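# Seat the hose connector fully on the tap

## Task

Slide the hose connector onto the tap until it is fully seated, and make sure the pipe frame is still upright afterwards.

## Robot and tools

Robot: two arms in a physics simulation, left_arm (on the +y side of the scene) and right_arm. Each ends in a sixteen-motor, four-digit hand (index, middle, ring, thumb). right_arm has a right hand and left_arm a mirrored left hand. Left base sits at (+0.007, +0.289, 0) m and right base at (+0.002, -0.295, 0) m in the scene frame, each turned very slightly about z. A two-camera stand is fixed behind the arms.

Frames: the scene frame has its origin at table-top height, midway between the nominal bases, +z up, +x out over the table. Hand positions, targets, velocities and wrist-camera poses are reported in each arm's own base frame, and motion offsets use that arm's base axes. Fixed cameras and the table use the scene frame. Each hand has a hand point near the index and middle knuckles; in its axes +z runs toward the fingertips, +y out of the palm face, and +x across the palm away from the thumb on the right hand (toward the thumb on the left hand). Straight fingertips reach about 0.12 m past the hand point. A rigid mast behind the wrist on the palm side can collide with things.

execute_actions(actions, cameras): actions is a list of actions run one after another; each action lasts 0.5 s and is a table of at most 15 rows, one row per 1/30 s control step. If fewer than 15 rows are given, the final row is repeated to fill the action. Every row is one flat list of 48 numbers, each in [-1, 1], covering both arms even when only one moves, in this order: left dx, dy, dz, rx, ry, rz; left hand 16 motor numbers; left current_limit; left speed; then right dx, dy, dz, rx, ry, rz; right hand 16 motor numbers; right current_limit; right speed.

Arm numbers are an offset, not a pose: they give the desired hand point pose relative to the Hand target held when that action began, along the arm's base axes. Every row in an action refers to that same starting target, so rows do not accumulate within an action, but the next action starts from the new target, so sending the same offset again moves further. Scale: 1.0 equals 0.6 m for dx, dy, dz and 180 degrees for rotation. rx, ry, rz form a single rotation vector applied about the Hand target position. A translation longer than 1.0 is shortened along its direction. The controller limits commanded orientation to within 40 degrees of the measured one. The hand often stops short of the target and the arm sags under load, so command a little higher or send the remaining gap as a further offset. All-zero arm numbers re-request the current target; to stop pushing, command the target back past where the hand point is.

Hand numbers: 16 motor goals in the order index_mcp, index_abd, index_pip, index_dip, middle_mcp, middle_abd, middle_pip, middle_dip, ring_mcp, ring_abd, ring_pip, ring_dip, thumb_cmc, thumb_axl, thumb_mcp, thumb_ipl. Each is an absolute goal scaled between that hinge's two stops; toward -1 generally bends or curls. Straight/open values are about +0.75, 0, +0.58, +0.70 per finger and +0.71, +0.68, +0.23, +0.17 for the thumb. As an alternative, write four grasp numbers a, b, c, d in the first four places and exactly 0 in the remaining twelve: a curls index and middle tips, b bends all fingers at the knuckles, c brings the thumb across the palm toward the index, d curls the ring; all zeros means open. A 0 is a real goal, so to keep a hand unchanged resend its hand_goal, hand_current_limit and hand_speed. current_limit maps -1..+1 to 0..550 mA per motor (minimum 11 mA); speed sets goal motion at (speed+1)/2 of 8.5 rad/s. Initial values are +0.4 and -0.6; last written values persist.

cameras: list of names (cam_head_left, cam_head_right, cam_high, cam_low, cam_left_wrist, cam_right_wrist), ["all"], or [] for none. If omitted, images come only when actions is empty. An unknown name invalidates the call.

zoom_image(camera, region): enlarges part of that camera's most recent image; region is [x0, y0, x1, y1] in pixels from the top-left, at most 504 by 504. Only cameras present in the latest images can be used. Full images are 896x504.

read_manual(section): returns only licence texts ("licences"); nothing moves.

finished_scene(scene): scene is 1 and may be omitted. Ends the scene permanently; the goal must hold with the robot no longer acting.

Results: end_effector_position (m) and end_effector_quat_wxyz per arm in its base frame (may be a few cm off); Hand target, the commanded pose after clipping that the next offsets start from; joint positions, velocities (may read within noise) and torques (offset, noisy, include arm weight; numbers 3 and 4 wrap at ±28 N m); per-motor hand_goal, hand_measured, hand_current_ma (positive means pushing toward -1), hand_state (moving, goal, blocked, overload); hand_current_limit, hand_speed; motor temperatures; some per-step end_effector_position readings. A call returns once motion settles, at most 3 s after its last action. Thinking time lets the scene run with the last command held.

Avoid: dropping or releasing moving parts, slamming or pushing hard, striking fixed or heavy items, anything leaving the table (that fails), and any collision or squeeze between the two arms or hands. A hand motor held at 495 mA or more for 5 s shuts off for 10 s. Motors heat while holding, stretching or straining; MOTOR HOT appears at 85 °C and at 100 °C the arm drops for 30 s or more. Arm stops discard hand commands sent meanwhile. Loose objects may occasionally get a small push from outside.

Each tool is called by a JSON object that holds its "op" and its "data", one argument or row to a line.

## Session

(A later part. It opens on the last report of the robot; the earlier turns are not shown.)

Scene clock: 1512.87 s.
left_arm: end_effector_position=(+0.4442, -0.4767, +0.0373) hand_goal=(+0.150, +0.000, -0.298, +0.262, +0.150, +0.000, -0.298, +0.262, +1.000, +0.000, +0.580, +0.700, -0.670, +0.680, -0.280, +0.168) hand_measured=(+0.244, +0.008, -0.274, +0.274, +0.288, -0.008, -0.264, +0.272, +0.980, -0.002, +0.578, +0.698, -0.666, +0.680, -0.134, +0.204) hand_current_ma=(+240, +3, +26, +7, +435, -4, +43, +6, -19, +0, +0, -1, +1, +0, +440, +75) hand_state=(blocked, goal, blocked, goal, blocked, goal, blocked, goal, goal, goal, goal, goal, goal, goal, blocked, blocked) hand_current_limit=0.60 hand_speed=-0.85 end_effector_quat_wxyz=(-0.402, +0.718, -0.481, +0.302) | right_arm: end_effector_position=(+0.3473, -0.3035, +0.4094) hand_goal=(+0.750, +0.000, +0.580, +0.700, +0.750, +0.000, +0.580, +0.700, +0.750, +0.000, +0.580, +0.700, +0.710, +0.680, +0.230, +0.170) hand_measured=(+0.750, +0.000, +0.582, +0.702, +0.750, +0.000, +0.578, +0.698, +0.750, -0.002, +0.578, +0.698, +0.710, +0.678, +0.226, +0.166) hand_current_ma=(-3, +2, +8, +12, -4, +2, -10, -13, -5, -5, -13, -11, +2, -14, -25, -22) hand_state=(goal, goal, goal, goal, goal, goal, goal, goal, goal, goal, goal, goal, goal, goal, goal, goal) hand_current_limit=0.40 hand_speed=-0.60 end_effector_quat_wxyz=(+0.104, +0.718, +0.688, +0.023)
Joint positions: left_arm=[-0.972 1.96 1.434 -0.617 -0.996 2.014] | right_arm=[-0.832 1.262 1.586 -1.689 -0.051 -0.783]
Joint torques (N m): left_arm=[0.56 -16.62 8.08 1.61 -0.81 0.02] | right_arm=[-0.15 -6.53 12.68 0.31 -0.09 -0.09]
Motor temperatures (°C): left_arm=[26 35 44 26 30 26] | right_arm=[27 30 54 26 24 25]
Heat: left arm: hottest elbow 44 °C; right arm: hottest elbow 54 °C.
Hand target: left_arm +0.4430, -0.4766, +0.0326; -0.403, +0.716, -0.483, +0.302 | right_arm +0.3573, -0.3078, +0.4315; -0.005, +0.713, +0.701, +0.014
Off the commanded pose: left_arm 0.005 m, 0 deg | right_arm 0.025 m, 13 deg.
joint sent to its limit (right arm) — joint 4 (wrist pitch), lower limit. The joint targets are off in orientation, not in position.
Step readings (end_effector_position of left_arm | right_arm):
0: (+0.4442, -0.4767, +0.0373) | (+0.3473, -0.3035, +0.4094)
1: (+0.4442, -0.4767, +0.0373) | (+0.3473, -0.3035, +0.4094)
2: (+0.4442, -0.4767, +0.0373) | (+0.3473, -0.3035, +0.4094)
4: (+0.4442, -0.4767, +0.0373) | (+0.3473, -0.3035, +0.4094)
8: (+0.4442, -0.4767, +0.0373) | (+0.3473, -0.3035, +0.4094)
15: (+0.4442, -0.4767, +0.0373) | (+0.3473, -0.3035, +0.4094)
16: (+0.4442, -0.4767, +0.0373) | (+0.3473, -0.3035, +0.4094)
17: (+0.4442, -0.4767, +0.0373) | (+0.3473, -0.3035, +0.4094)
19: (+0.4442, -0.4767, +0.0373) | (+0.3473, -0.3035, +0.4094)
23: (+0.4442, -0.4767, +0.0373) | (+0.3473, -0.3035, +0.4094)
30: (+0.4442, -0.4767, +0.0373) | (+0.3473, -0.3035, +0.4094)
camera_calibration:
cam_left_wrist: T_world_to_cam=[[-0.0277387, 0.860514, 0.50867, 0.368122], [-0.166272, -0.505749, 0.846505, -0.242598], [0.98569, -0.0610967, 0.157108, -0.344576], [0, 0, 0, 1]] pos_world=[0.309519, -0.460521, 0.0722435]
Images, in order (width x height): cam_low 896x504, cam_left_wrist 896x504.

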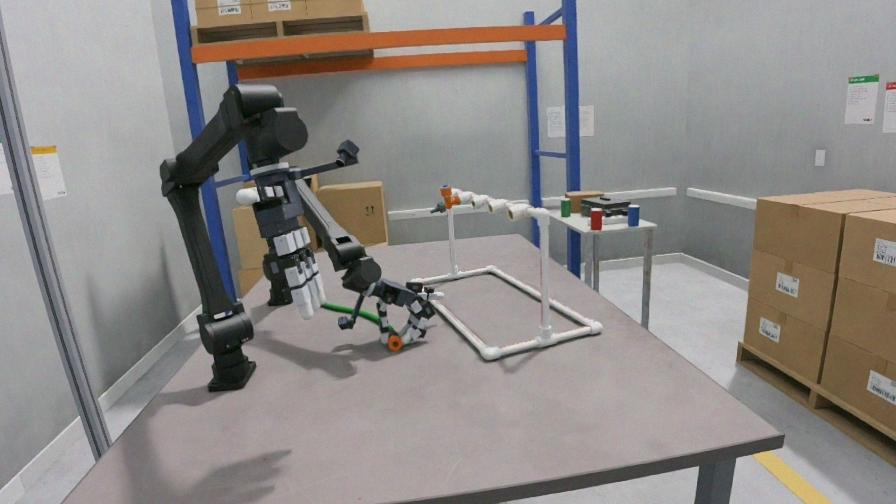

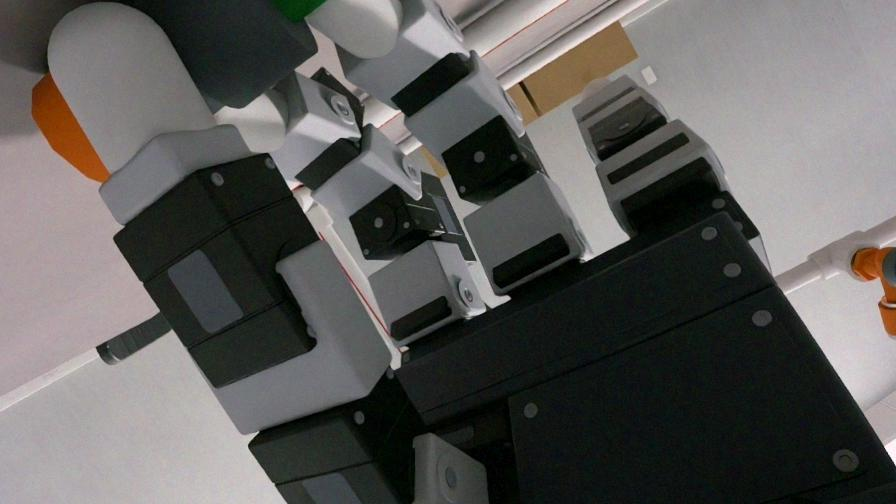

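{"op": "execute_actions", "data": {
  "actions": [
    [[0,0,0.08,0,0,0, 0.15,0,-0.299,0.261, 0.15,0,-0.299,0.261, 1.0,0,0.58,0.7, -0.671,0.68,-0.28,0.168, 0.6,-0.85, 0,0,0,0,0,0, 0,0,0,0,0,0,0,0,0,0,0,0,0,0,0,0, 0.4,-0.6]],
    [[0,0,0.1,0,0,0, 0.15,0,-0.299,0.261, 0.15,0,-0.299,0.261, 1.0,0,0.58,0.7, -0.671,0.68,-0.28,0.168, 0.6,-0.85, 0,0,0,0,0,0, 0,0,0,0,0,0,0,0,0,0,0,0,0,0,0,0, 0.4,-0.6]]
  ],
  "cameras": ["cam_left_wrist","cam_low","cam_high","cam_right_wrist"]
}}

Scene clock: 1526.47 s.
left_arm: end_effector_position=(+0.4301, -0.4567, +0.1054) hand_goal=(+0.150, +0.000, -0.298, +0.262, +0.150, +0.000, -0.298, +0.262, +1.000, +0.000, +0.580, +0.700, -0.670, +0.680, -0.280, +0.168) hand_measured=(+0.236, +0.016, -0.274, +0.264, +0.274, -0.012, -0.250, +0.282, +0.980, -0.002, +0.578, +0.698, -0.676, +0.678, -0.134, +0.204) hand_current_ma=(+204, +10, +26, +1, +370, -7, +74, +19, -19, +0, +0, -1, -2, +0, +440, +77) hand_state=(blocked, goal, blocked, goal, blocked, goal, blocked, blocked, goal, goal, goal, goal, goal, goal, blocked, blocked) hand_current_limit=0.60 hand_speed=-0.85 end_effector_quat_wxyz=(-0.411, +0.713, -0.496, +0.276) | right_arm: end_effector_position=(+0.3473, -0.3035, +0.4094) hand_goal=(+0.750, +0.000, +0.580, +0.700, +0.750, +0.000, +0.580, +0.700, +0.750, +0.000, +0.580, +0.700, +0.710, +0.680, +0.230, +0.170) hand_measured=(+0.750, +0.000, +0.582, +0.702, +0.750, +0.000, +0.578, +0.698, +0.750, -0.002, +0.578, +0.698, +0.710, +0.678, +0.226, +0.166) hand_current_ma=(-3, +2, +8, +12, -4, +2, -10, -13, -5, -5, -13, -11, +2, -14, -25, -22) hand_state=(goal, goal, goal, goal, goal, goal, goal, goal, goal, goal, goal, goal, goal, goal, goal, goal) hand_current_limit=0.40 hand_speed=-0.60 end_effector_quat_wxyz=(+0.104, +0.718, +0.688, +0.023)
Joint positions: left_arm=[-0.972 1.854 1.482 -0.835 -0.994 2.014] | right_arm=[-0.832 1.262 1.586 -1.689 -0.051 -0.783]
Joint torques (N m): left_arm=[0.26 -16.85 14.61 0.47 -0.89 0.06] | right_arm=[-0.15 -6.53 12.68 0.32 -0.1 -0.09]
Heat: left arm: hottest elbow 44 °C; right arm: hottest elbow 54 °C.
Hand target: left_arm +0.4430, -0.4766, +0.1407; -0.403, +0.716, -0.483, +0.302 | right_arm +0.3573, -0.3078, +0.4315; -0.005, +0.713, +0.701, +0.014
Off the commanded pose: left_arm 0.042 m, 3 deg | right_arm 0.025 m, 13 deg.
joint sent to its limit (right arm) — joint 4 (wrist pitch), lower limit. The joint targets are off in orientation, not in position.
Step readings (end_effector_position of left_arm | right_arm):
0: (+0.4442, -0.4767, +0.0373) | (+0.3473, -0.3035, +0.4094)
1: (+0.4442, -0.4767, +0.0373) | (+0.3473, -0.3035, +0.4094)
2: (+0.4439, -0.4762, +0.0371) | (+0.3473, -0.3035, +0.4094)
4: (+0.4418, -0.4732, +0.0371) | (+0.3473, -0.3035, +0.4094)
8: (+0.4371, -0.4663, +0.0404) | (+0.3473, -0.3035, +0.4094)
15: (+0.4356, -0.4640, +0.0493) | (+0.3473, -0.3035, +0.4094)
16: (+0.4354, -0.4638, +0.0496) | (+0.3473, -0.3035, +0.4094)
17: (+0.4342, -0.4622, +0.0503) | (+0.3473, -0.3035, +0.4094)
19: (+0.4300, -0.4566, +0.0531) | (+0.3473, -0.3035, +0.4094)
23: (+0.4253, -0.4496, +0.0709) | (+0.3473, -0.3035, +0.4094)
30: (+0.4302, -0.4568, +0.1035) | (+0.3473, -0.3035, +0.4094)
camera_calibration:
cam_left_wrist: T_world_to_cam=[[-0.00703011, 0.833387, 0.552645, 0.289971], [-0.135429, -0.548361, 0.825203, -0.322916], [0.990762, -0.069043, 0.11672, -0.341668], [0, 0, 0, 1]] pos_world=[0.296819, -0.442322, 0.146099]
cam_right_wrist: T_world_to_cam=[[0.579319, -0.779551, 0.238097, -0.507956], [-0.676772, -0.297225, 0.673525, -0.17838], [-0.454279, -0.551323, -0.699767, 0.405375], [0, 0, 0, 1]] pos_world=[0.357699, -0.225504, 0.524754]
Images, in order (width x height): cam_high 896x504, cam_low 896x504, cam_left_wrist 896x504, cam_right_wrist 896x504.

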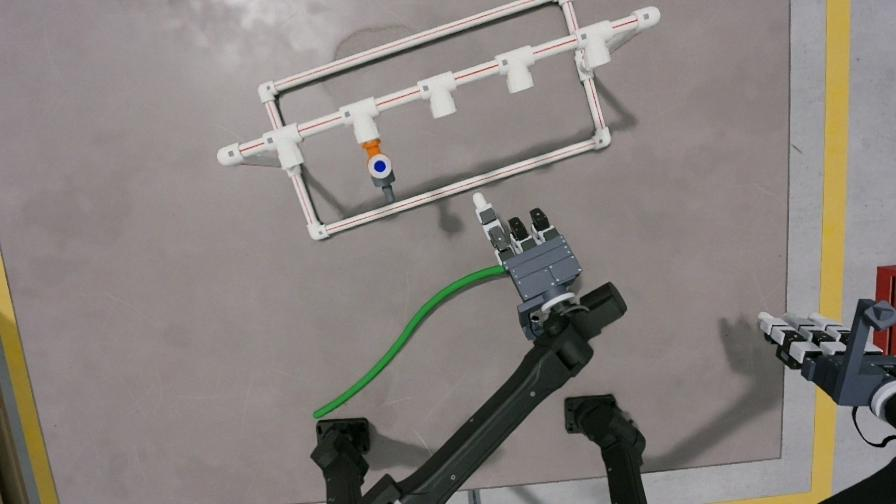

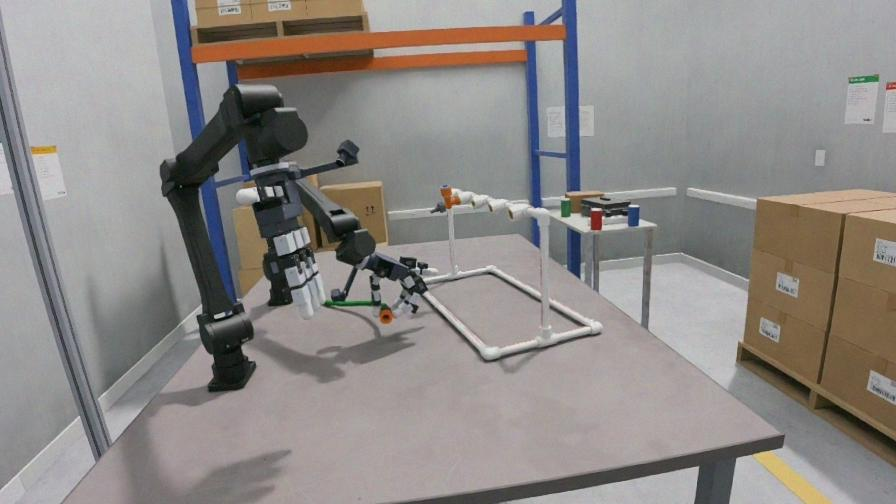

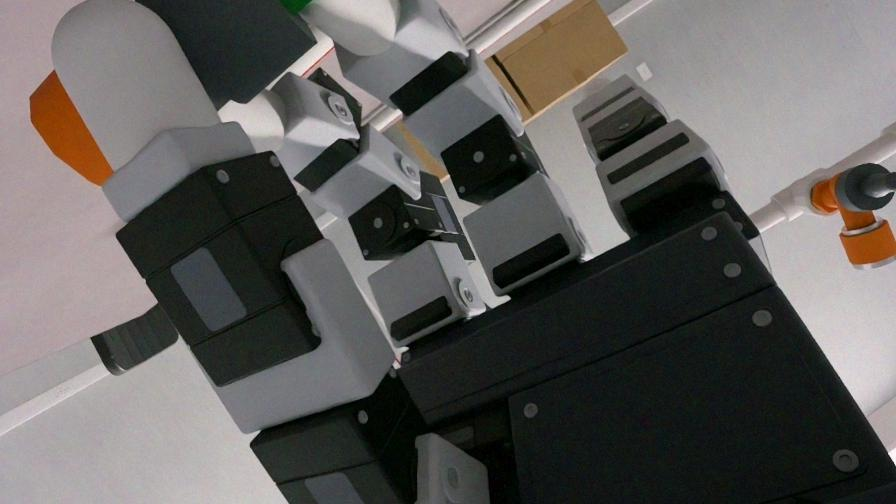

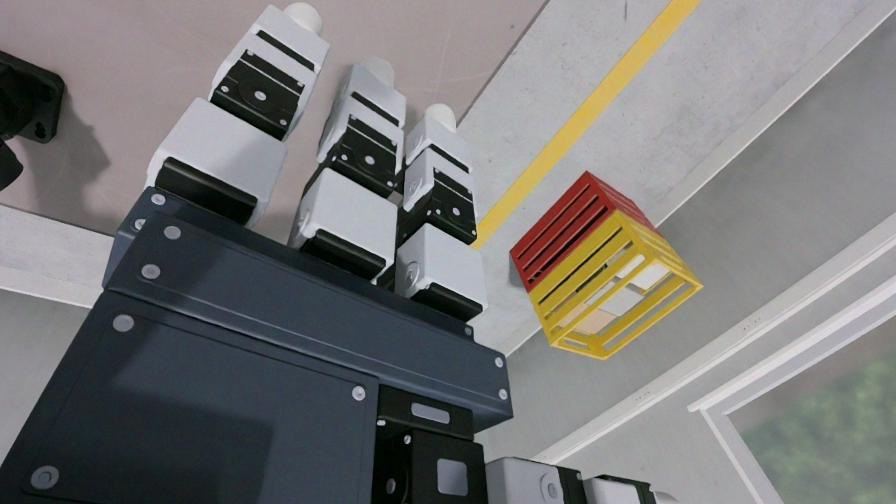

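{"op": "zoom_image", "data": {
  "camera": "cam_low",
  "region": [320, 240, 460, 340]
}}

{"op": "zoom_image", "data": {
  "camera": "cam_high",
  "region": [440, 170, 620, 350]
}}

Scaled by 3.600.

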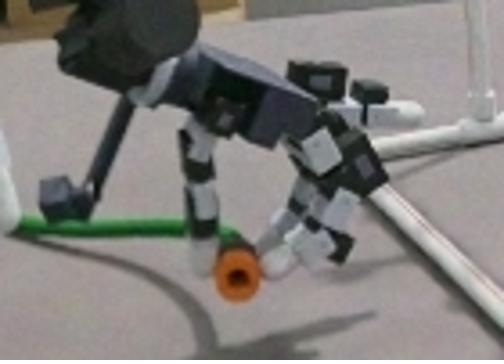

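Scaled by 2.800.

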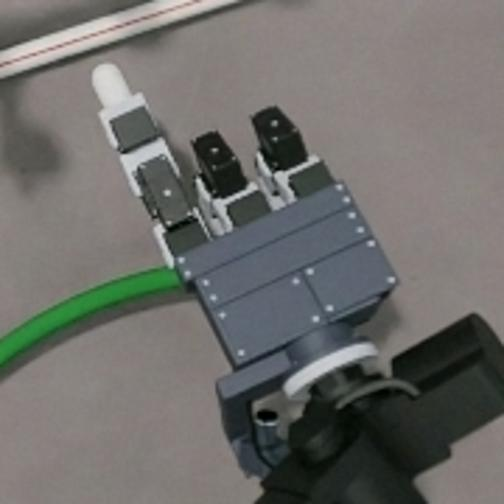

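{"op": "execute_actions", "data": {
  "actions": [
    [[-0.0096,0.09,0.09,-0.0887,0.0192,0.0894, 0.15,0,-0.299,0.261, 0.15,0,-0.299,0.261, 1.0,0,0.58,0.7, -0.671,0.68,-0.28,0.168, 0.6,-0.85, 0,0,0,0,0,0, 0,0,0,0,0,0,0,0,0,0,0,0,0,0,0,0, 0.4,-0.6]],
    [[-0.0096,0.12,0.0621,-0.0887,0.0192,0.0894, 0.15,0,-0.299,0.261, 0.15,0,-0.299,0.261, 1.0,0,0.58,0.7, -0.671,0.68,-0.28,0.168, 0.6,-0.85, 0,0,0,0,0,0, 0,0,0,0,0,0,0,0,0,0,0,0,0,0,0,0, 0.4,-0.6]]
  ],
  "cameras": ["cam_left_wrist","cam_low","cam_head_left"]
}}

Scene clock: 1669.33 s.
left_arm: end_effector_position=(+0.4314, -0.3450, +0.2257) hand_goal=(+0.150, +0.000, -0.298, +0.262, +0.150, +0.000, -0.298, +0.262, +1.000, +0.000, +0.580, +0.700, -0.670, +0.680, -0.280, +0.168) hand_measured=(+0.232, +0.016, -0.274, +0.268, +0.274, -0.010, -0.244, +0.284, +0.986, -0.002, +0.578, +0.698, -0.682, +0.678, -0.134, +0.204) hand_current_ma=(+189, +10, +26, +2, +370, -5, +87, +22, -12, +0, +0, -1, -9, +0, +440, +78) hand_state=(blocked, goal, blocked, goal, blocked, goal, blocked, blocked, goal, goal, goal, goal, goal, goal, blocked, blocked) hand_current_limit=0.60 hand_speed=-0.85 end_effector_quat_wxyz=(-0.237, +0.917, -0.201, +0.252) | right_arm: end_effector_position=(+0.3473, -0.3035, +0.4094) hand_goal=(+0.750, +0.000, +0.580, +0.700, +0.750, +0.000, +0.580, +0.700, +0.750, +0.000, +0.580, +0.700, +0.710, +0.680, +0.230, +0.170) hand_measured=(+0.750, +0.000, +0.582, +0.702, +0.750, +0.000, +0.578, +0.698, +0.750, -0.002, +0.578, +0.698, +0.710, +0.678, +0.226, +0.166) hand_current_ma=(-3, +2, +8, +12, -4, +2, -10, -13, -5, -5, -13, -11, +2, -14, -25, -22) hand_state=(goal, goal, goal, goal, goal, goal, goal, goal, goal, goal, goal, goal, goal, goal, goal, goal) hand_current_limit=0.40 hand_speed=-0.60 end_effector_quat_wxyz=(+0.104, +0.718, +0.688, +0.023)
Joint positions: left_arm=[-0.762 1.524 1.406 -1.23 -0.676 1.318] | right_arm=[-0.832 1.262 1.586 -1.689 -0.051 -0.783]
Joint torques (N m): left_arm=[0.15 -12.04 10.5 0.65 -0.48 -0.4] | right_arm=[-0.21 -6.48 12.68 0.31 -0.1 -0.09]
Motor temperatures (°C): left_arm=[26 38 57 26 31 26] | right_arm=[26 30 56 26 24 25]
Heat: left arm: hottest elbow 57 °C; right arm: hottest elbow 56 °C.
Hand target: left_arm +0.4314, -0.3507, +0.2317; -0.231, +0.919, -0.191, +0.257 | right_arm +0.3573, -0.3078, +0.4315; -0.005, +0.713, +0.701, +0.014
Off the commanded pose: left_arm 0.008 m, 2 deg | right_arm 0.025 m, 13 deg.
joint sent to its limit (right arm) — joint 4 (wrist pitch), lower limit. The joint targets are off in orientation, not in position.
Step readings (end_effector_position of left_arm | right_arm):
0: (+0.4301, -0.4567, +0.1054) | (+0.3473, -0.3035, +0.4094)
1: (+0.4299, -0.4568, +0.1052) | (+0.3473, -0.3035, +0.4094)
2: (+0.4280, -0.4573, +0.1052) | (+0.3473, -0.3035, +0.4094)
4: (+0.4224, -0.4554, +0.1092) | (+0.3473, -0.3035, +0.4094)
8: (+0.4238, -0.4363, +0.1462) | (+0.3473, -0.3035, +0.4094)
15: (+0.4310, -0.4075, +0.1865) | (+0.3473, -0.3035, +0.4094)
16: (+0.4296, -0.4074, +0.1848) | (+0.3473, -0.3035, +0.4094)
17: (+0.4267, -0.4083, +0.1822) | (+0.3473, -0.3035, +0.4094)
19: (+0.4195, -0.4064, +0.1790) | (+0.3473, -0.3035, +0.4094)
23: (+0.4185, -0.3733, +0.1917) | (+0.3473, -0.3035, +0.4094)
30: (+0.4319, -0.3444, +0.2279) | (+0.3473, -0.3035, +0.4094)
camera_calibration:
cam_left_wrist: T_world_to_cam=[[-0.4885, 0.870556, 0.0591673, 0.462289], [0.106139, -0.00802059, 0.994319, -0.316732], [0.866085, 0.492005, -0.0884818, -0.0555022], [0, 0, 0, 1]] pos_world=[0.307515, -0.377681, 0.282669]
Images, in order (width x height): cam_head_left 896x504, cam_low 896x504, cam_left_wrist 896x504.

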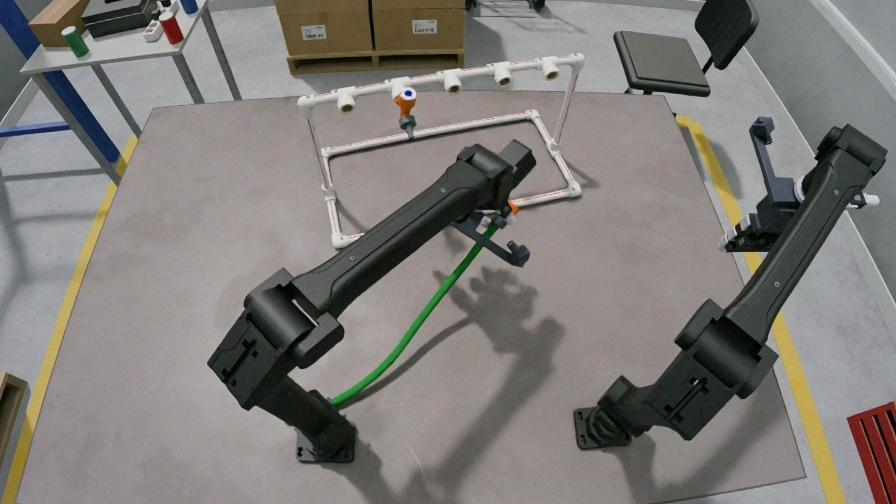

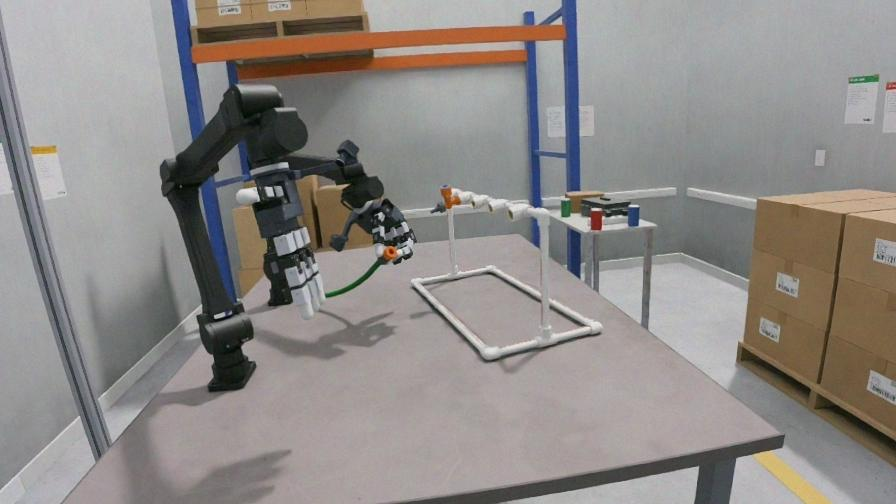

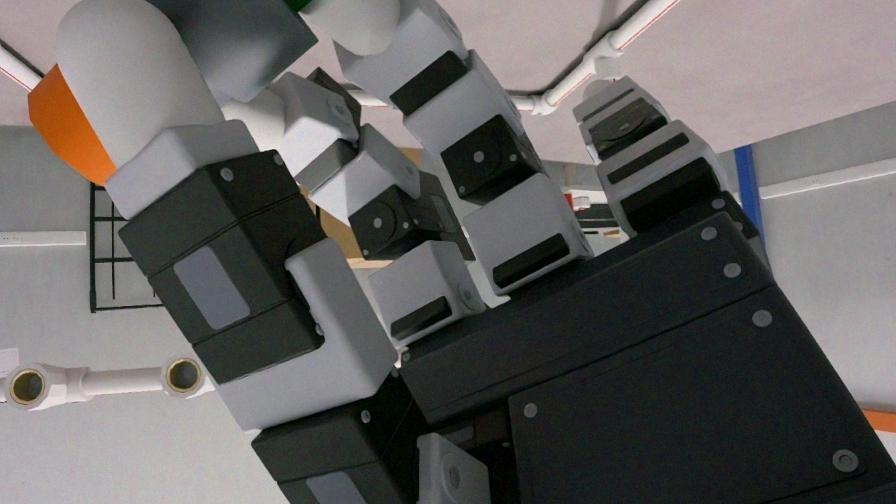

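{"op": "execute_actions", "data": {
  "actions": [
    [[-0.009,0.125,0.05,-0.0887,0.0192,0.0894, 0.15,0,-0.299,0.261, 0.15,0,-0.299,0.261, 1.0,0,0.58,0.7, -0.671,0.68,-0.28,0.168, 0.6,-0.85, 0,0,0,0,0,0, 0,0,0,0,0,0,0,0,0,0,0,0,0,0,0,0, 0.4,-0.6]],
    [[-0.009,0.125,0.05,-0.0887,0.0192,0.0894, 0.15,0,-0.299,0.261, 0.15,0,-0.299,0.261, 1.0,0,0.58,0.7, -0.671,0.68,-0.28,0.168, 0.6,-0.85, 0,0,0,0,0,0, 0,0,0,0,0,0,0,0,0,0,0,0,0,0,0,0, 0.4,-0.6]]
  ],
  "cameras": ["cam_left_wrist","cam_low","cam_head_left","cam_high","cam_head_right"]
}}

Scene clock: 1677.33 s.
left_arm: end_effector_position=(+0.4203, -0.2023, +0.2917) hand_goal=(+0.150, +0.000, -0.298, +0.262, +0.150, +0.000, -0.298, +0.262, +1.000, +0.000, +0.580, +0.700, -0.670, +0.680, -0.280, +0.168) hand_measured=(+0.224, +0.012, -0.274, +0.274, +0.274, +0.000, -0.240, +0.284, +0.992, -0.002, +0.578, +0.698, -0.688, +0.678, -0.134, +0.206) hand_current_ma=(+165, +7, +26, +8, +370, +0, +100, +22, -4, +0, +0, -1, -16, +0, +440, +78) hand_state=(blocked, goal, blocked, goal, blocked, goal, blocked, blocked, goal, goal, goal, goal, goal, goal, blocked, blocked) hand_current_limit=0.60 hand_speed=-0.85 end_effector_quat_wxyz=(-0.025, +0.977, +0.118, +0.175) | right_arm: end_effector_position=(+0.3473, -0.3035, +0.4094) hand_goal=(+0.750, +0.000, +0.580, +0.700, +0.750, +0.000, +0.580, +0.700, +0.750, +0.000, +0.580, +0.700, +0.710, +0.680, +0.230, +0.170) hand_measured=(+0.750, +0.000, +0.582, +0.702, +0.750, +0.000, +0.578, +0.698, +0.750, -0.002, +0.578, +0.698, +0.710, +0.678, +0.226, +0.166) hand_current_ma=(-3, +2, +8, +12, -4, +2, -10, -13, -5, -5, -13, -11, +2, -14, -25, -22) hand_state=(goal, goal, goal, goal, goal, goal, goal, goal, goal, goal, goal, goal, goal, goal, goal, goal) hand_current_limit=0.40 hand_speed=-0.60 end_effector_quat_wxyz=(+0.104, +0.718, +0.688, +0.023)
Joint positions: left_arm=[-0.411 1.2 1.227 -1.315 -0.219 0.951] | right_arm=[-0.832 1.262 1.586 -1.689 -0.051 -0.783]
Joint torques (N m): left_arm=[0.73 -8.47 9.81 0.79 0.07 -0.38] | right_arm=[-0.09 -6.48 12.68 0.31 -0.1 -0.09]
Motor temperatures (°C): left_arm=[26 38 55 26 31 27] | right_arm=[26 30 56 26 24 25]
Heat: left arm: hottest elbow 55 °C; right arm: hottest elbow 56 °C.
Hand target: left_arm +0.4205, -0.2007, +0.2918; -0.022, +0.976, +0.132, +0.172 | right_arm +0.3573, -0.3078, +0.4315; -0.005, +0.713, +0.701, +0.014
Off the commanded pose: left_arm 0.002 m, 2 deg | right_arm 0.025 m, 13 deg.
joint sent to its limit (right arm) — joint 4 (wrist pitch), lower limit. The joint targets are off in orientation, not in position.
Step readings (end_effector_position of left_arm | right_arm):
0: (+0.4314, -0.3450, +0.2257) | (+0.3473, -0.3035, +0.4094)
1: (+0.4309, -0.3457, +0.2255) | (+0.3473, -0.3035, +0.4094)
2: (+0.4290, -0.3466, +0.2249) | (+0.3473, -0.3035, +0.4094)
4: (+0.4204, -0.3423, +0.2226) | (+0.3473, -0.3035, +0.4094)
8: (+0.4176, -0.3021, +0.2308) | (+0.3473, -0.3035, +0.4094)
15: (+0.4274, -0.2746, +0.2628) | (+0.3473, -0.3035, +0.4094)
16: (+0.4266, -0.2757, +0.2632) | (+0.3473, -0.3035, +0.4094)
17: (+0.4250, -0.2766, +0.2625) | (+0.3473, -0.3035, +0.4094)
19: (+0.4171, -0.2720, +0.2598) | (+0.3473, -0.3035, +0.4094)
23: (+0.4156, -0.2284, +0.2657) | (+0.3473, -0.3035, +0.4094)
30: (+0.4201, -0.2017, +0.2916) | (+0.3473, -0.3035, +0.4094)
camera_calibration:
cam_left_wrist: T_world_to_cam=[[-0.874738, 0.418452, -0.244399, 0.488173], [0.0453716, 0.572842, 0.818409, -0.185703], [0.482467, 0.704805, -0.520073, 0.219833], [0, 0, 0, 1]] pos_world=[0.329387, -0.252838, 0.385619]
Images, in order (width x height): cam_head_left 896x504, cam_head_right 896x504, cam_high 896x504, cam_low 896x504, cam_left_wrist 896x504.

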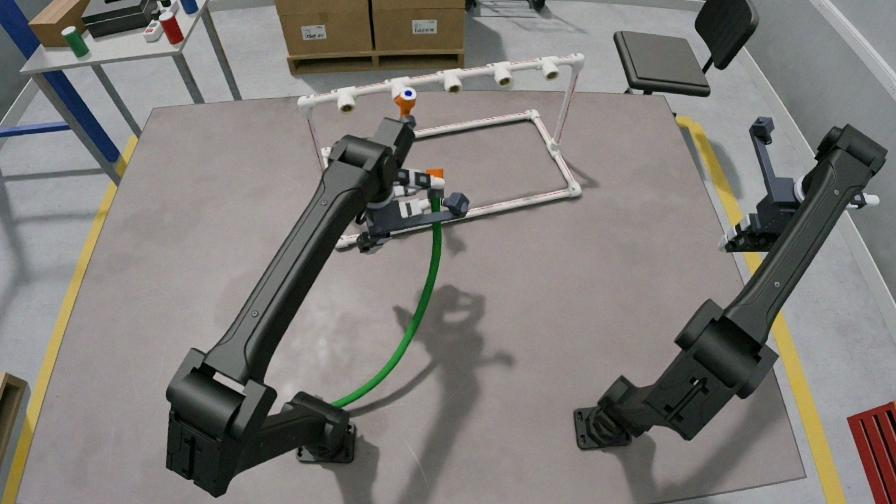

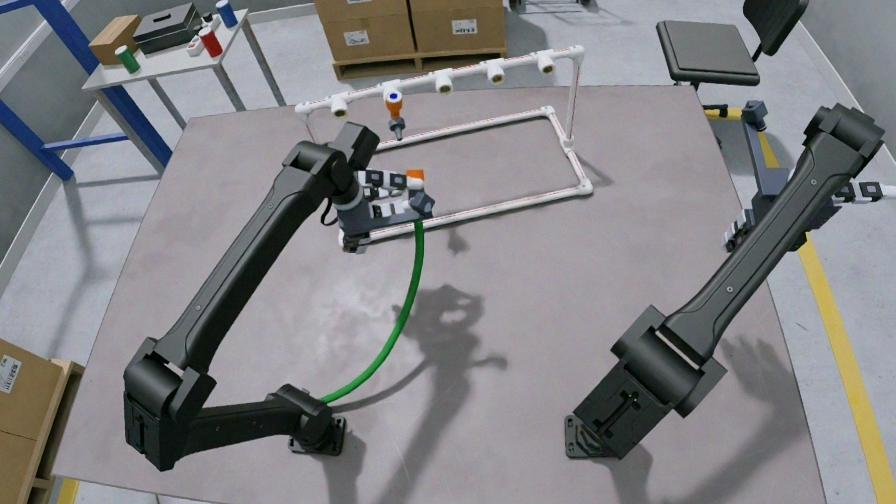

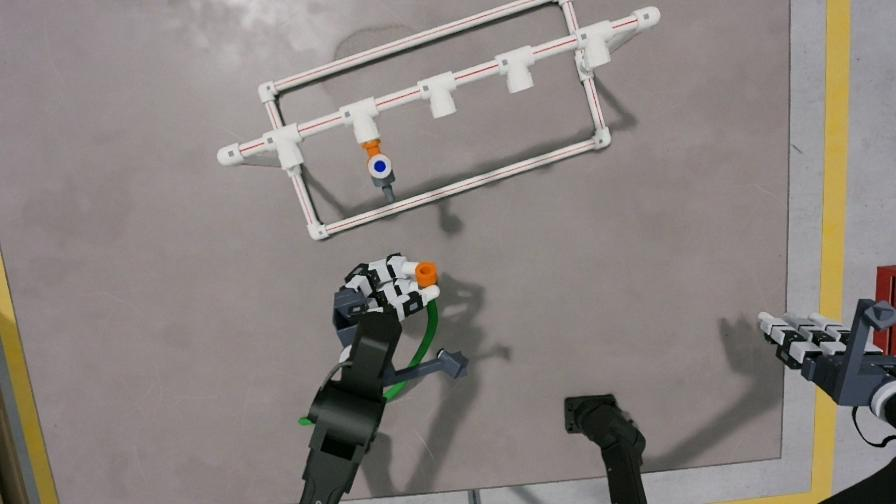

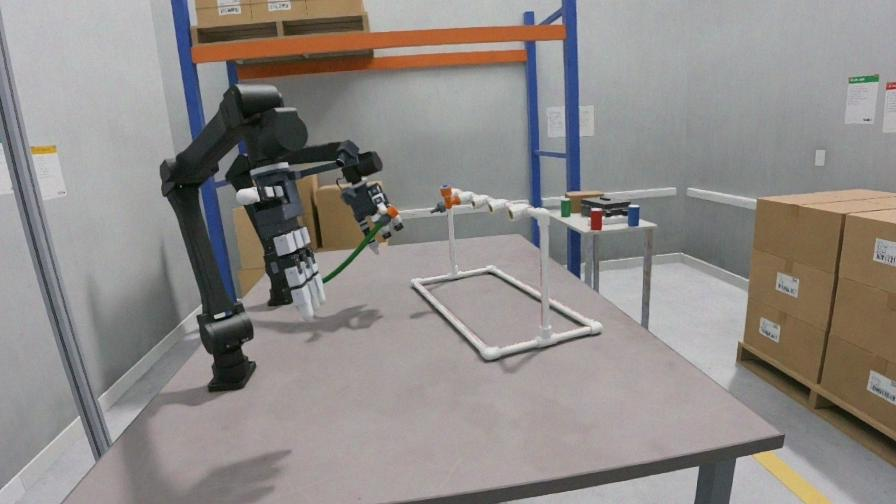

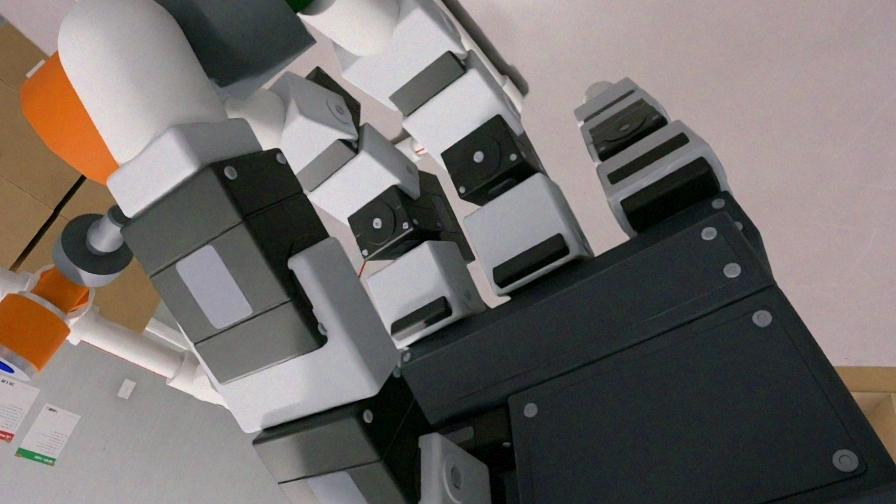

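{"op": "zoom_image", "data": {
  "camera": "cam_high",
  "region": [330, 120, 510, 300]
}}

{"op": "zoom_image", "data": {
  "camera": "cam_low",
  "region": [350, 170, 470, 260]
}}

{"op": "zoom_image", "data": {
  "camera": "cam_head_right",
  "region": [350, 80, 470, 220]
}}

{"op": "zoom_image", "data": {
  "camera": "cam_head_left",
  "region": [360, 80, 480, 220]
}}

Scaled by 2.800.

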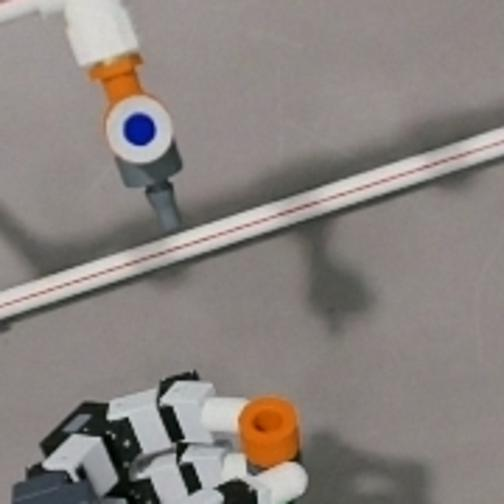

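Scaled by 4.200.

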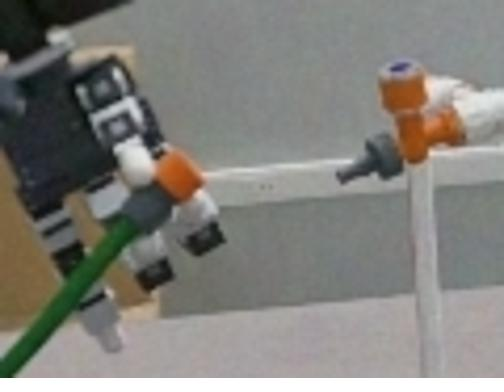

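Scaled by 3.600.

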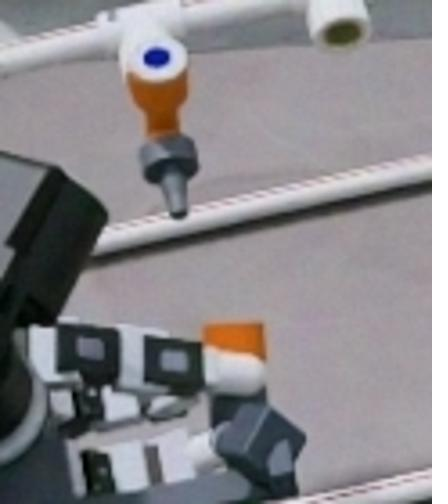

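Scaled by 3.600.

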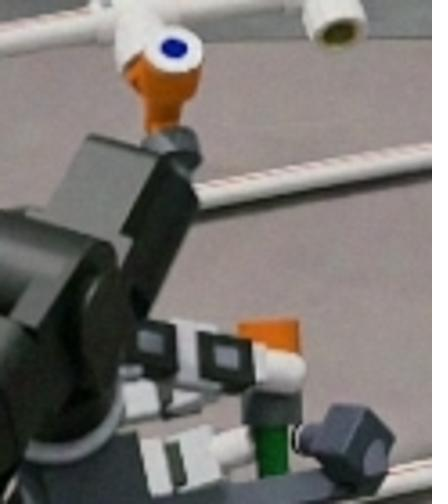

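{"op": "zoom_image", "data": {
  "camera": "cam_low",
  "region": [370, 196, 410, 236]
}}

{"op": "zoom_image", "data": {
  "camera": "cam_high",
  "region": [400, 250, 450, 300]
}}

{"op": "zoom_image", "data": {
  "camera": "cam_head_right",
  "region": [395, 160, 445, 220]
}}

{"op": "zoom_image", "data": {
  "camera": "cam_low",
  "region": [425, 180, 475, 220]
}}

Scaled by 12.600.

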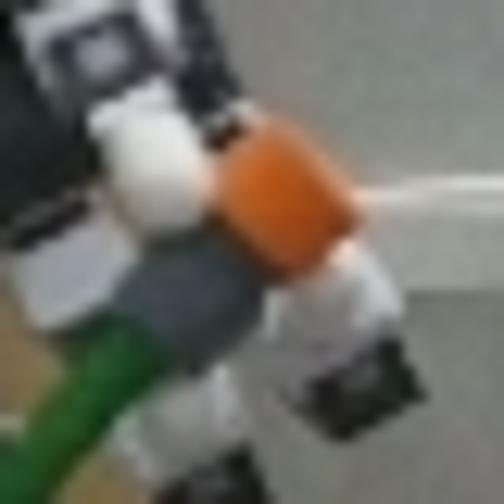

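Scaled by 10.080.

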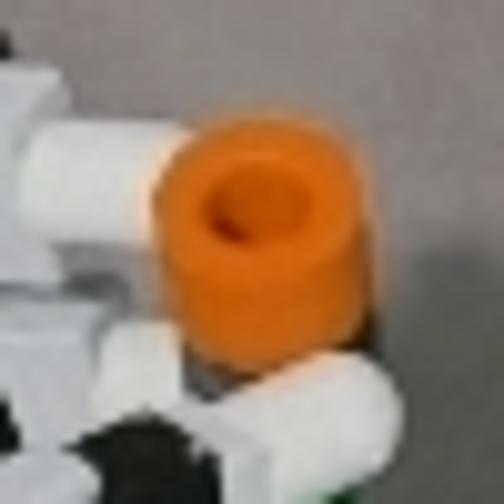

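Scaled by 8.400.

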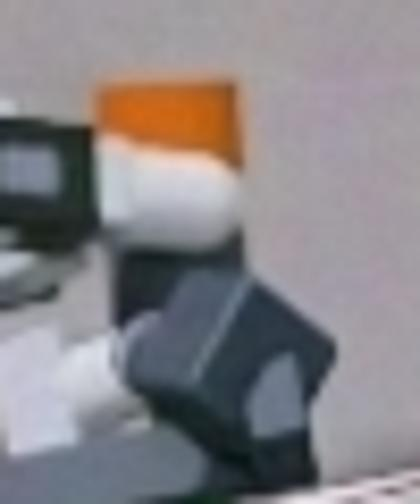

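Scaled by 10.080.

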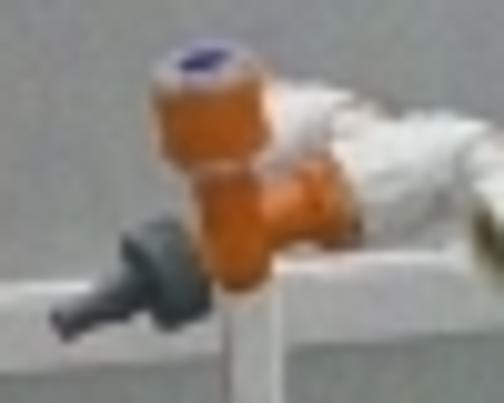

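{"op": "zoom_image", "data": {
  "camera": "cam_high",
  "region": [355, 150, 405, 210]
}}

{"op": "zoom_image", "data": {
  "camera": "cam_head_right",
  "region": [370, 80, 420, 150]
}}

{"op": "zoom_image", "data": {
  "camera": "cam_left_wrist",
  "region": [0, 40, 200, 240]
}}

Scaled by 8.400.

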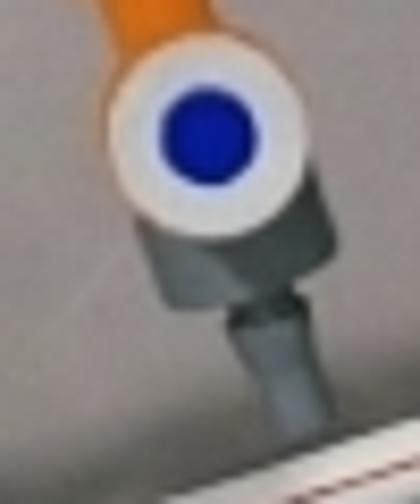

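Scaled by 7.200.

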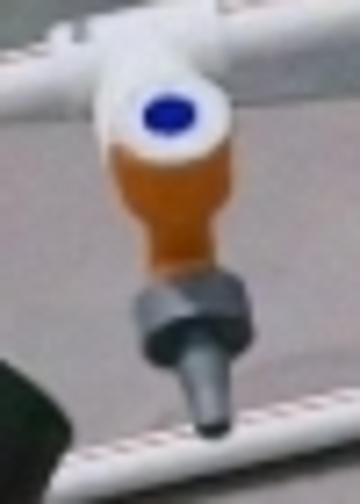

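Scaled by 2.520.

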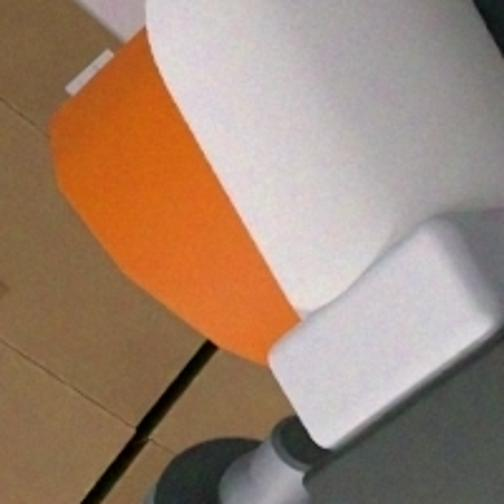

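{"op": "execute_actions", "data": {
  "actions": [
    [[0.0354,0.0164,-0.016,-0.0163,0.0369,0.0174, 0.15,0,-0.299,0.261, 0.15,0,-0.299,0.261, 1.0,0,0.58,0.7, -0.671,0.68,-0.28,0.168, 0.6,-0.85, 0.073,0.139,-0.0338,0.0131,-0.1235,0.0154, 0,0,0,0,0,0,0,0,0,0,0,0,0,0,0,0, 0.4,-0.6]],
    [[0.0354,0.0164,-0.016,-0.0163,0.0369,0.0174, 0.15,0,-0.299,0.261, 0.15,0,-0.299,0.261, 1.0,0,0.58,0.7, -0.671,0.68,-0.28,0.168, 0.6,-0.85, 0.073,0.139,-0.0338,0.0131,-0.1235,0.0154, 0,0,0,0,0,0,0,0,0,0,0,0,0,0,0,0, 0.4,-0.6]],
    [[0.0354,0.0164,-0.016,-0.0163,0.0369,0.0174, 0.15,0,-0.299,0.261, 0.15,0,-0.299,0.261, 1.0,0,0.58,0.7, -0.671,0.68,-0.28,0.168, 0.6,-0.85, 0.073,0.139,-0.0338,0.0131,-0.1235,0.0154, 0,0,0,0,0,0,0,0,0,0,0,0,0,0,0,0, 0.4,-0.6]]
  ],
  "cameras": ["cam_left_wrist","cam_low","cam_high"]
}}

Scene clock: 1907.80 s.
left_arm: end_effector_position=(+0.4661, -0.1683, +0.2304) hand_goal=(+0.150, +0.000, -0.298, +0.262, +0.150, +0.000, -0.298, +0.262, +1.000, +0.000, +0.580, +0.700, -0.670, +0.680, -0.280, +0.168) hand_measured=(+0.166, +0.002, -0.292, +0.266, +0.166, -0.002, -0.290, +0.264, +0.992, -0.002, +0.578, +0.698, -0.666, +0.682, -0.280, +0.170) hand_current_ma=(+14, +1, +3, +1, +14, +0, +4, +1, -4, +0, +0, -1, +1, +1, +0, +0) hand_state=(goal, goal, goal, goal, goal, goal, goal, goal, goal, goal, goal, goal, goal, goal, goal, goal) hand_current_limit=0.60 hand_speed=-0.85 end_effector_quat_wxyz=(+0.002, +0.977, +0.211, -0.041) | right_arm: end_effector_position=(+0.4851, -0.0606, +0.3723) hand_goal=(+0.750, +0.000, +0.580, +0.700, +0.750, +0.000, +0.580, +0.700, +0.750, +0.000, +0.580, +0.700, +0.710, +0.680, +0.230, +0.170) hand_measured=(+0.756, +0.000, +0.582, +0.702, +0.756, +0.000, +0.580, +0.698, +0.756, +0.000, +0.580, +0.698, +0.716, +0.678, +0.226, +0.168) hand_current_ma=(+33, +2, +8, +12, +34, +2, -2, -12, +27, -1, -3, -10, +28, -14, -23, -17) hand_state=(goal, goal, goal, goal, goal, goal, goal, goal, goal, goal, goal, goal, goal, goal, goal, goal) hand_current_limit=0.40 hand_speed=-0.60 end_effector_quat_wxyz=(+0.331, +0.538, +0.640, +0.439)
Joint positions: left_arm=[-0.223 1.493 1.406 -1.557 0.038 0.924] | right_arm=[-0.258 0.965 0.745 -0.233 -0.442 -0.153]
Joint torques (N m): left_arm=[0.73 -11.87 14.67 -0.02 0.26 -0.14] | right_arm=[0.09 -4.89 9.16 2.65 -0.12 0.02]
Motor temperatures (°C): left_arm=[26 33 48 26 28 27] | right_arm=[26 30 58 26 24 25]
Heat: left arm: hottest elbow 48 °C; right arm: hottest elbow 58 °C.
Hand target: left_arm +0.4844, -0.1712, +0.2631; +0.016, +0.976, +0.218, -0.012 | right_arm +0.4888, -0.0576, +0.3708; +0.338, +0.537, +0.633, +0.443
Off the commanded pose: left_arm 0.037 m, 4 deg | right_arm 0.005 m, 1 deg.
Step readings (end_effector_position of left_arm | right_arm):
0: (+0.4204, -0.2023, +0.2917) | (+0.3473, -0.3035, +0.4094)
1: (+0.4201, -0.2025, +0.2915) | (+0.3482, -0.3026, +0.4097)
2: (+0.4191, -0.2033, +0.2903) | (+0.3537, -0.2967, +0.4119)
4: (+0.4169, -0.2032, +0.2835) | (+0.3692, -0.2795, +0.4168)
8: (+0.4224, -0.1932, +0.2589) | (+0.3925, -0.2392, +0.4100)
15: (+0.4264, -0.1878, +0.2417) | (+0.4024, -0.2252, +0.4028)
16: (+0.4262, -0.1882, +0.2421) | (+0.4034, -0.2251, +0.4028)
17: (+0.4254, -0.1888, +0.2428) | (+0.4080, -0.2213, +0.4042)
19: (+0.4259, -0.1900, +0.2450) | (+0.4181, -0.2029, +0.4016)
23: (+0.4397, -0.1826, +0.2451) | (+0.4292, -0.1508, +0.3826)
30: (+0.4444, -0.1772, +0.2358) | (+0.4419, -0.1384, +0.3845)
31: (+0.4439, -0.1775, +0.2359) | (+0.4429, -0.1398, +0.3855)
32: (+0.4429, -0.1784, +0.2363) | (+0.4461, -0.1369, +0.3873)
34: (+0.4442, -0.1806, +0.2386) | (+0.4544, -0.1187, +0.3884)
38: (+0.4599, -0.1741, +0.2366) | (+0.4678, -0.0649, +0.3682)
45: (+0.4631, -0.1670, +0.2239) | (+0.4814, -0.0548, +0.3626)
camera_calibration:
cam_left_wrist: T_world_to_cam=[[-0.966972, 0.23449, 0.0999021, 0.43165], [0.239745, 0.703691, 0.668836, -0.191212], [0.0865348, 0.670696, -0.736667, 0.370608], [0, 0, 0, 1]] pos_world=[0.431165, -0.215228, 0.357781]
Images, in order (width x height): cam_high 896x504, cam_low 896x504, cam_left_wrist 896x504.

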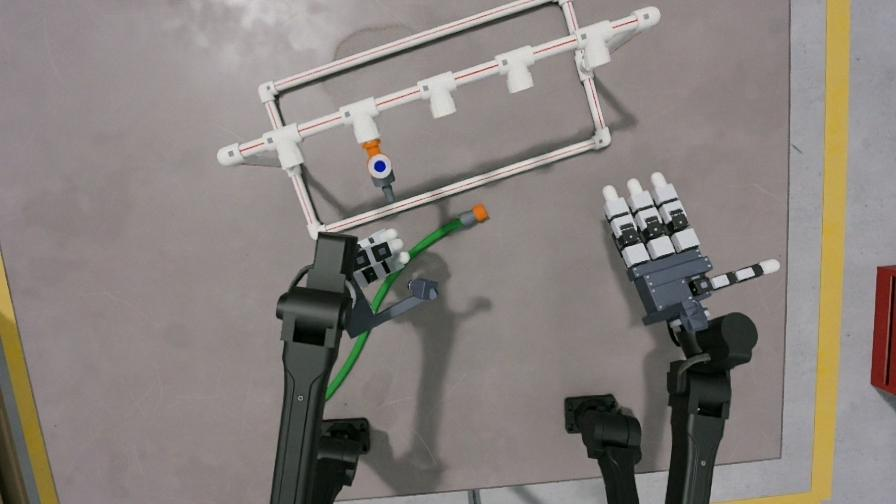

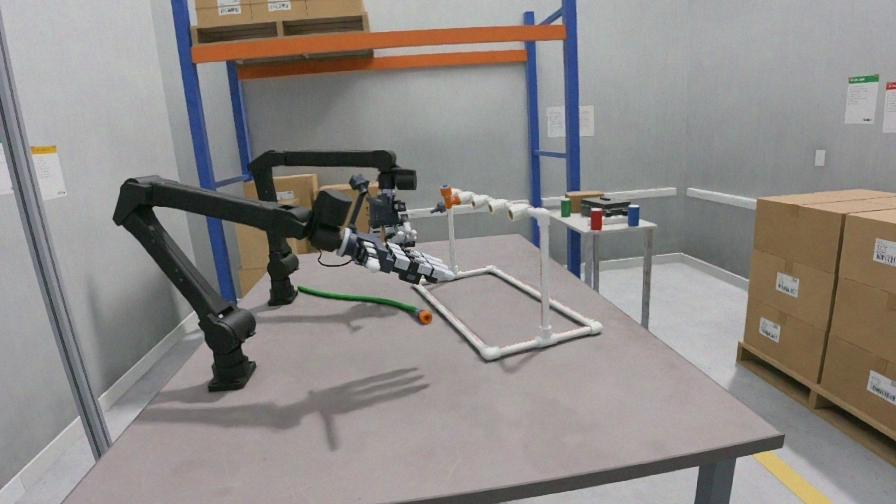

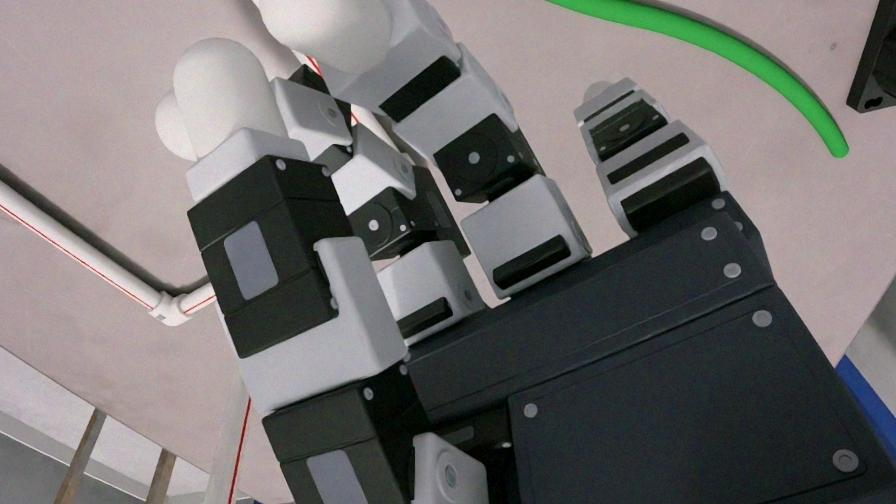

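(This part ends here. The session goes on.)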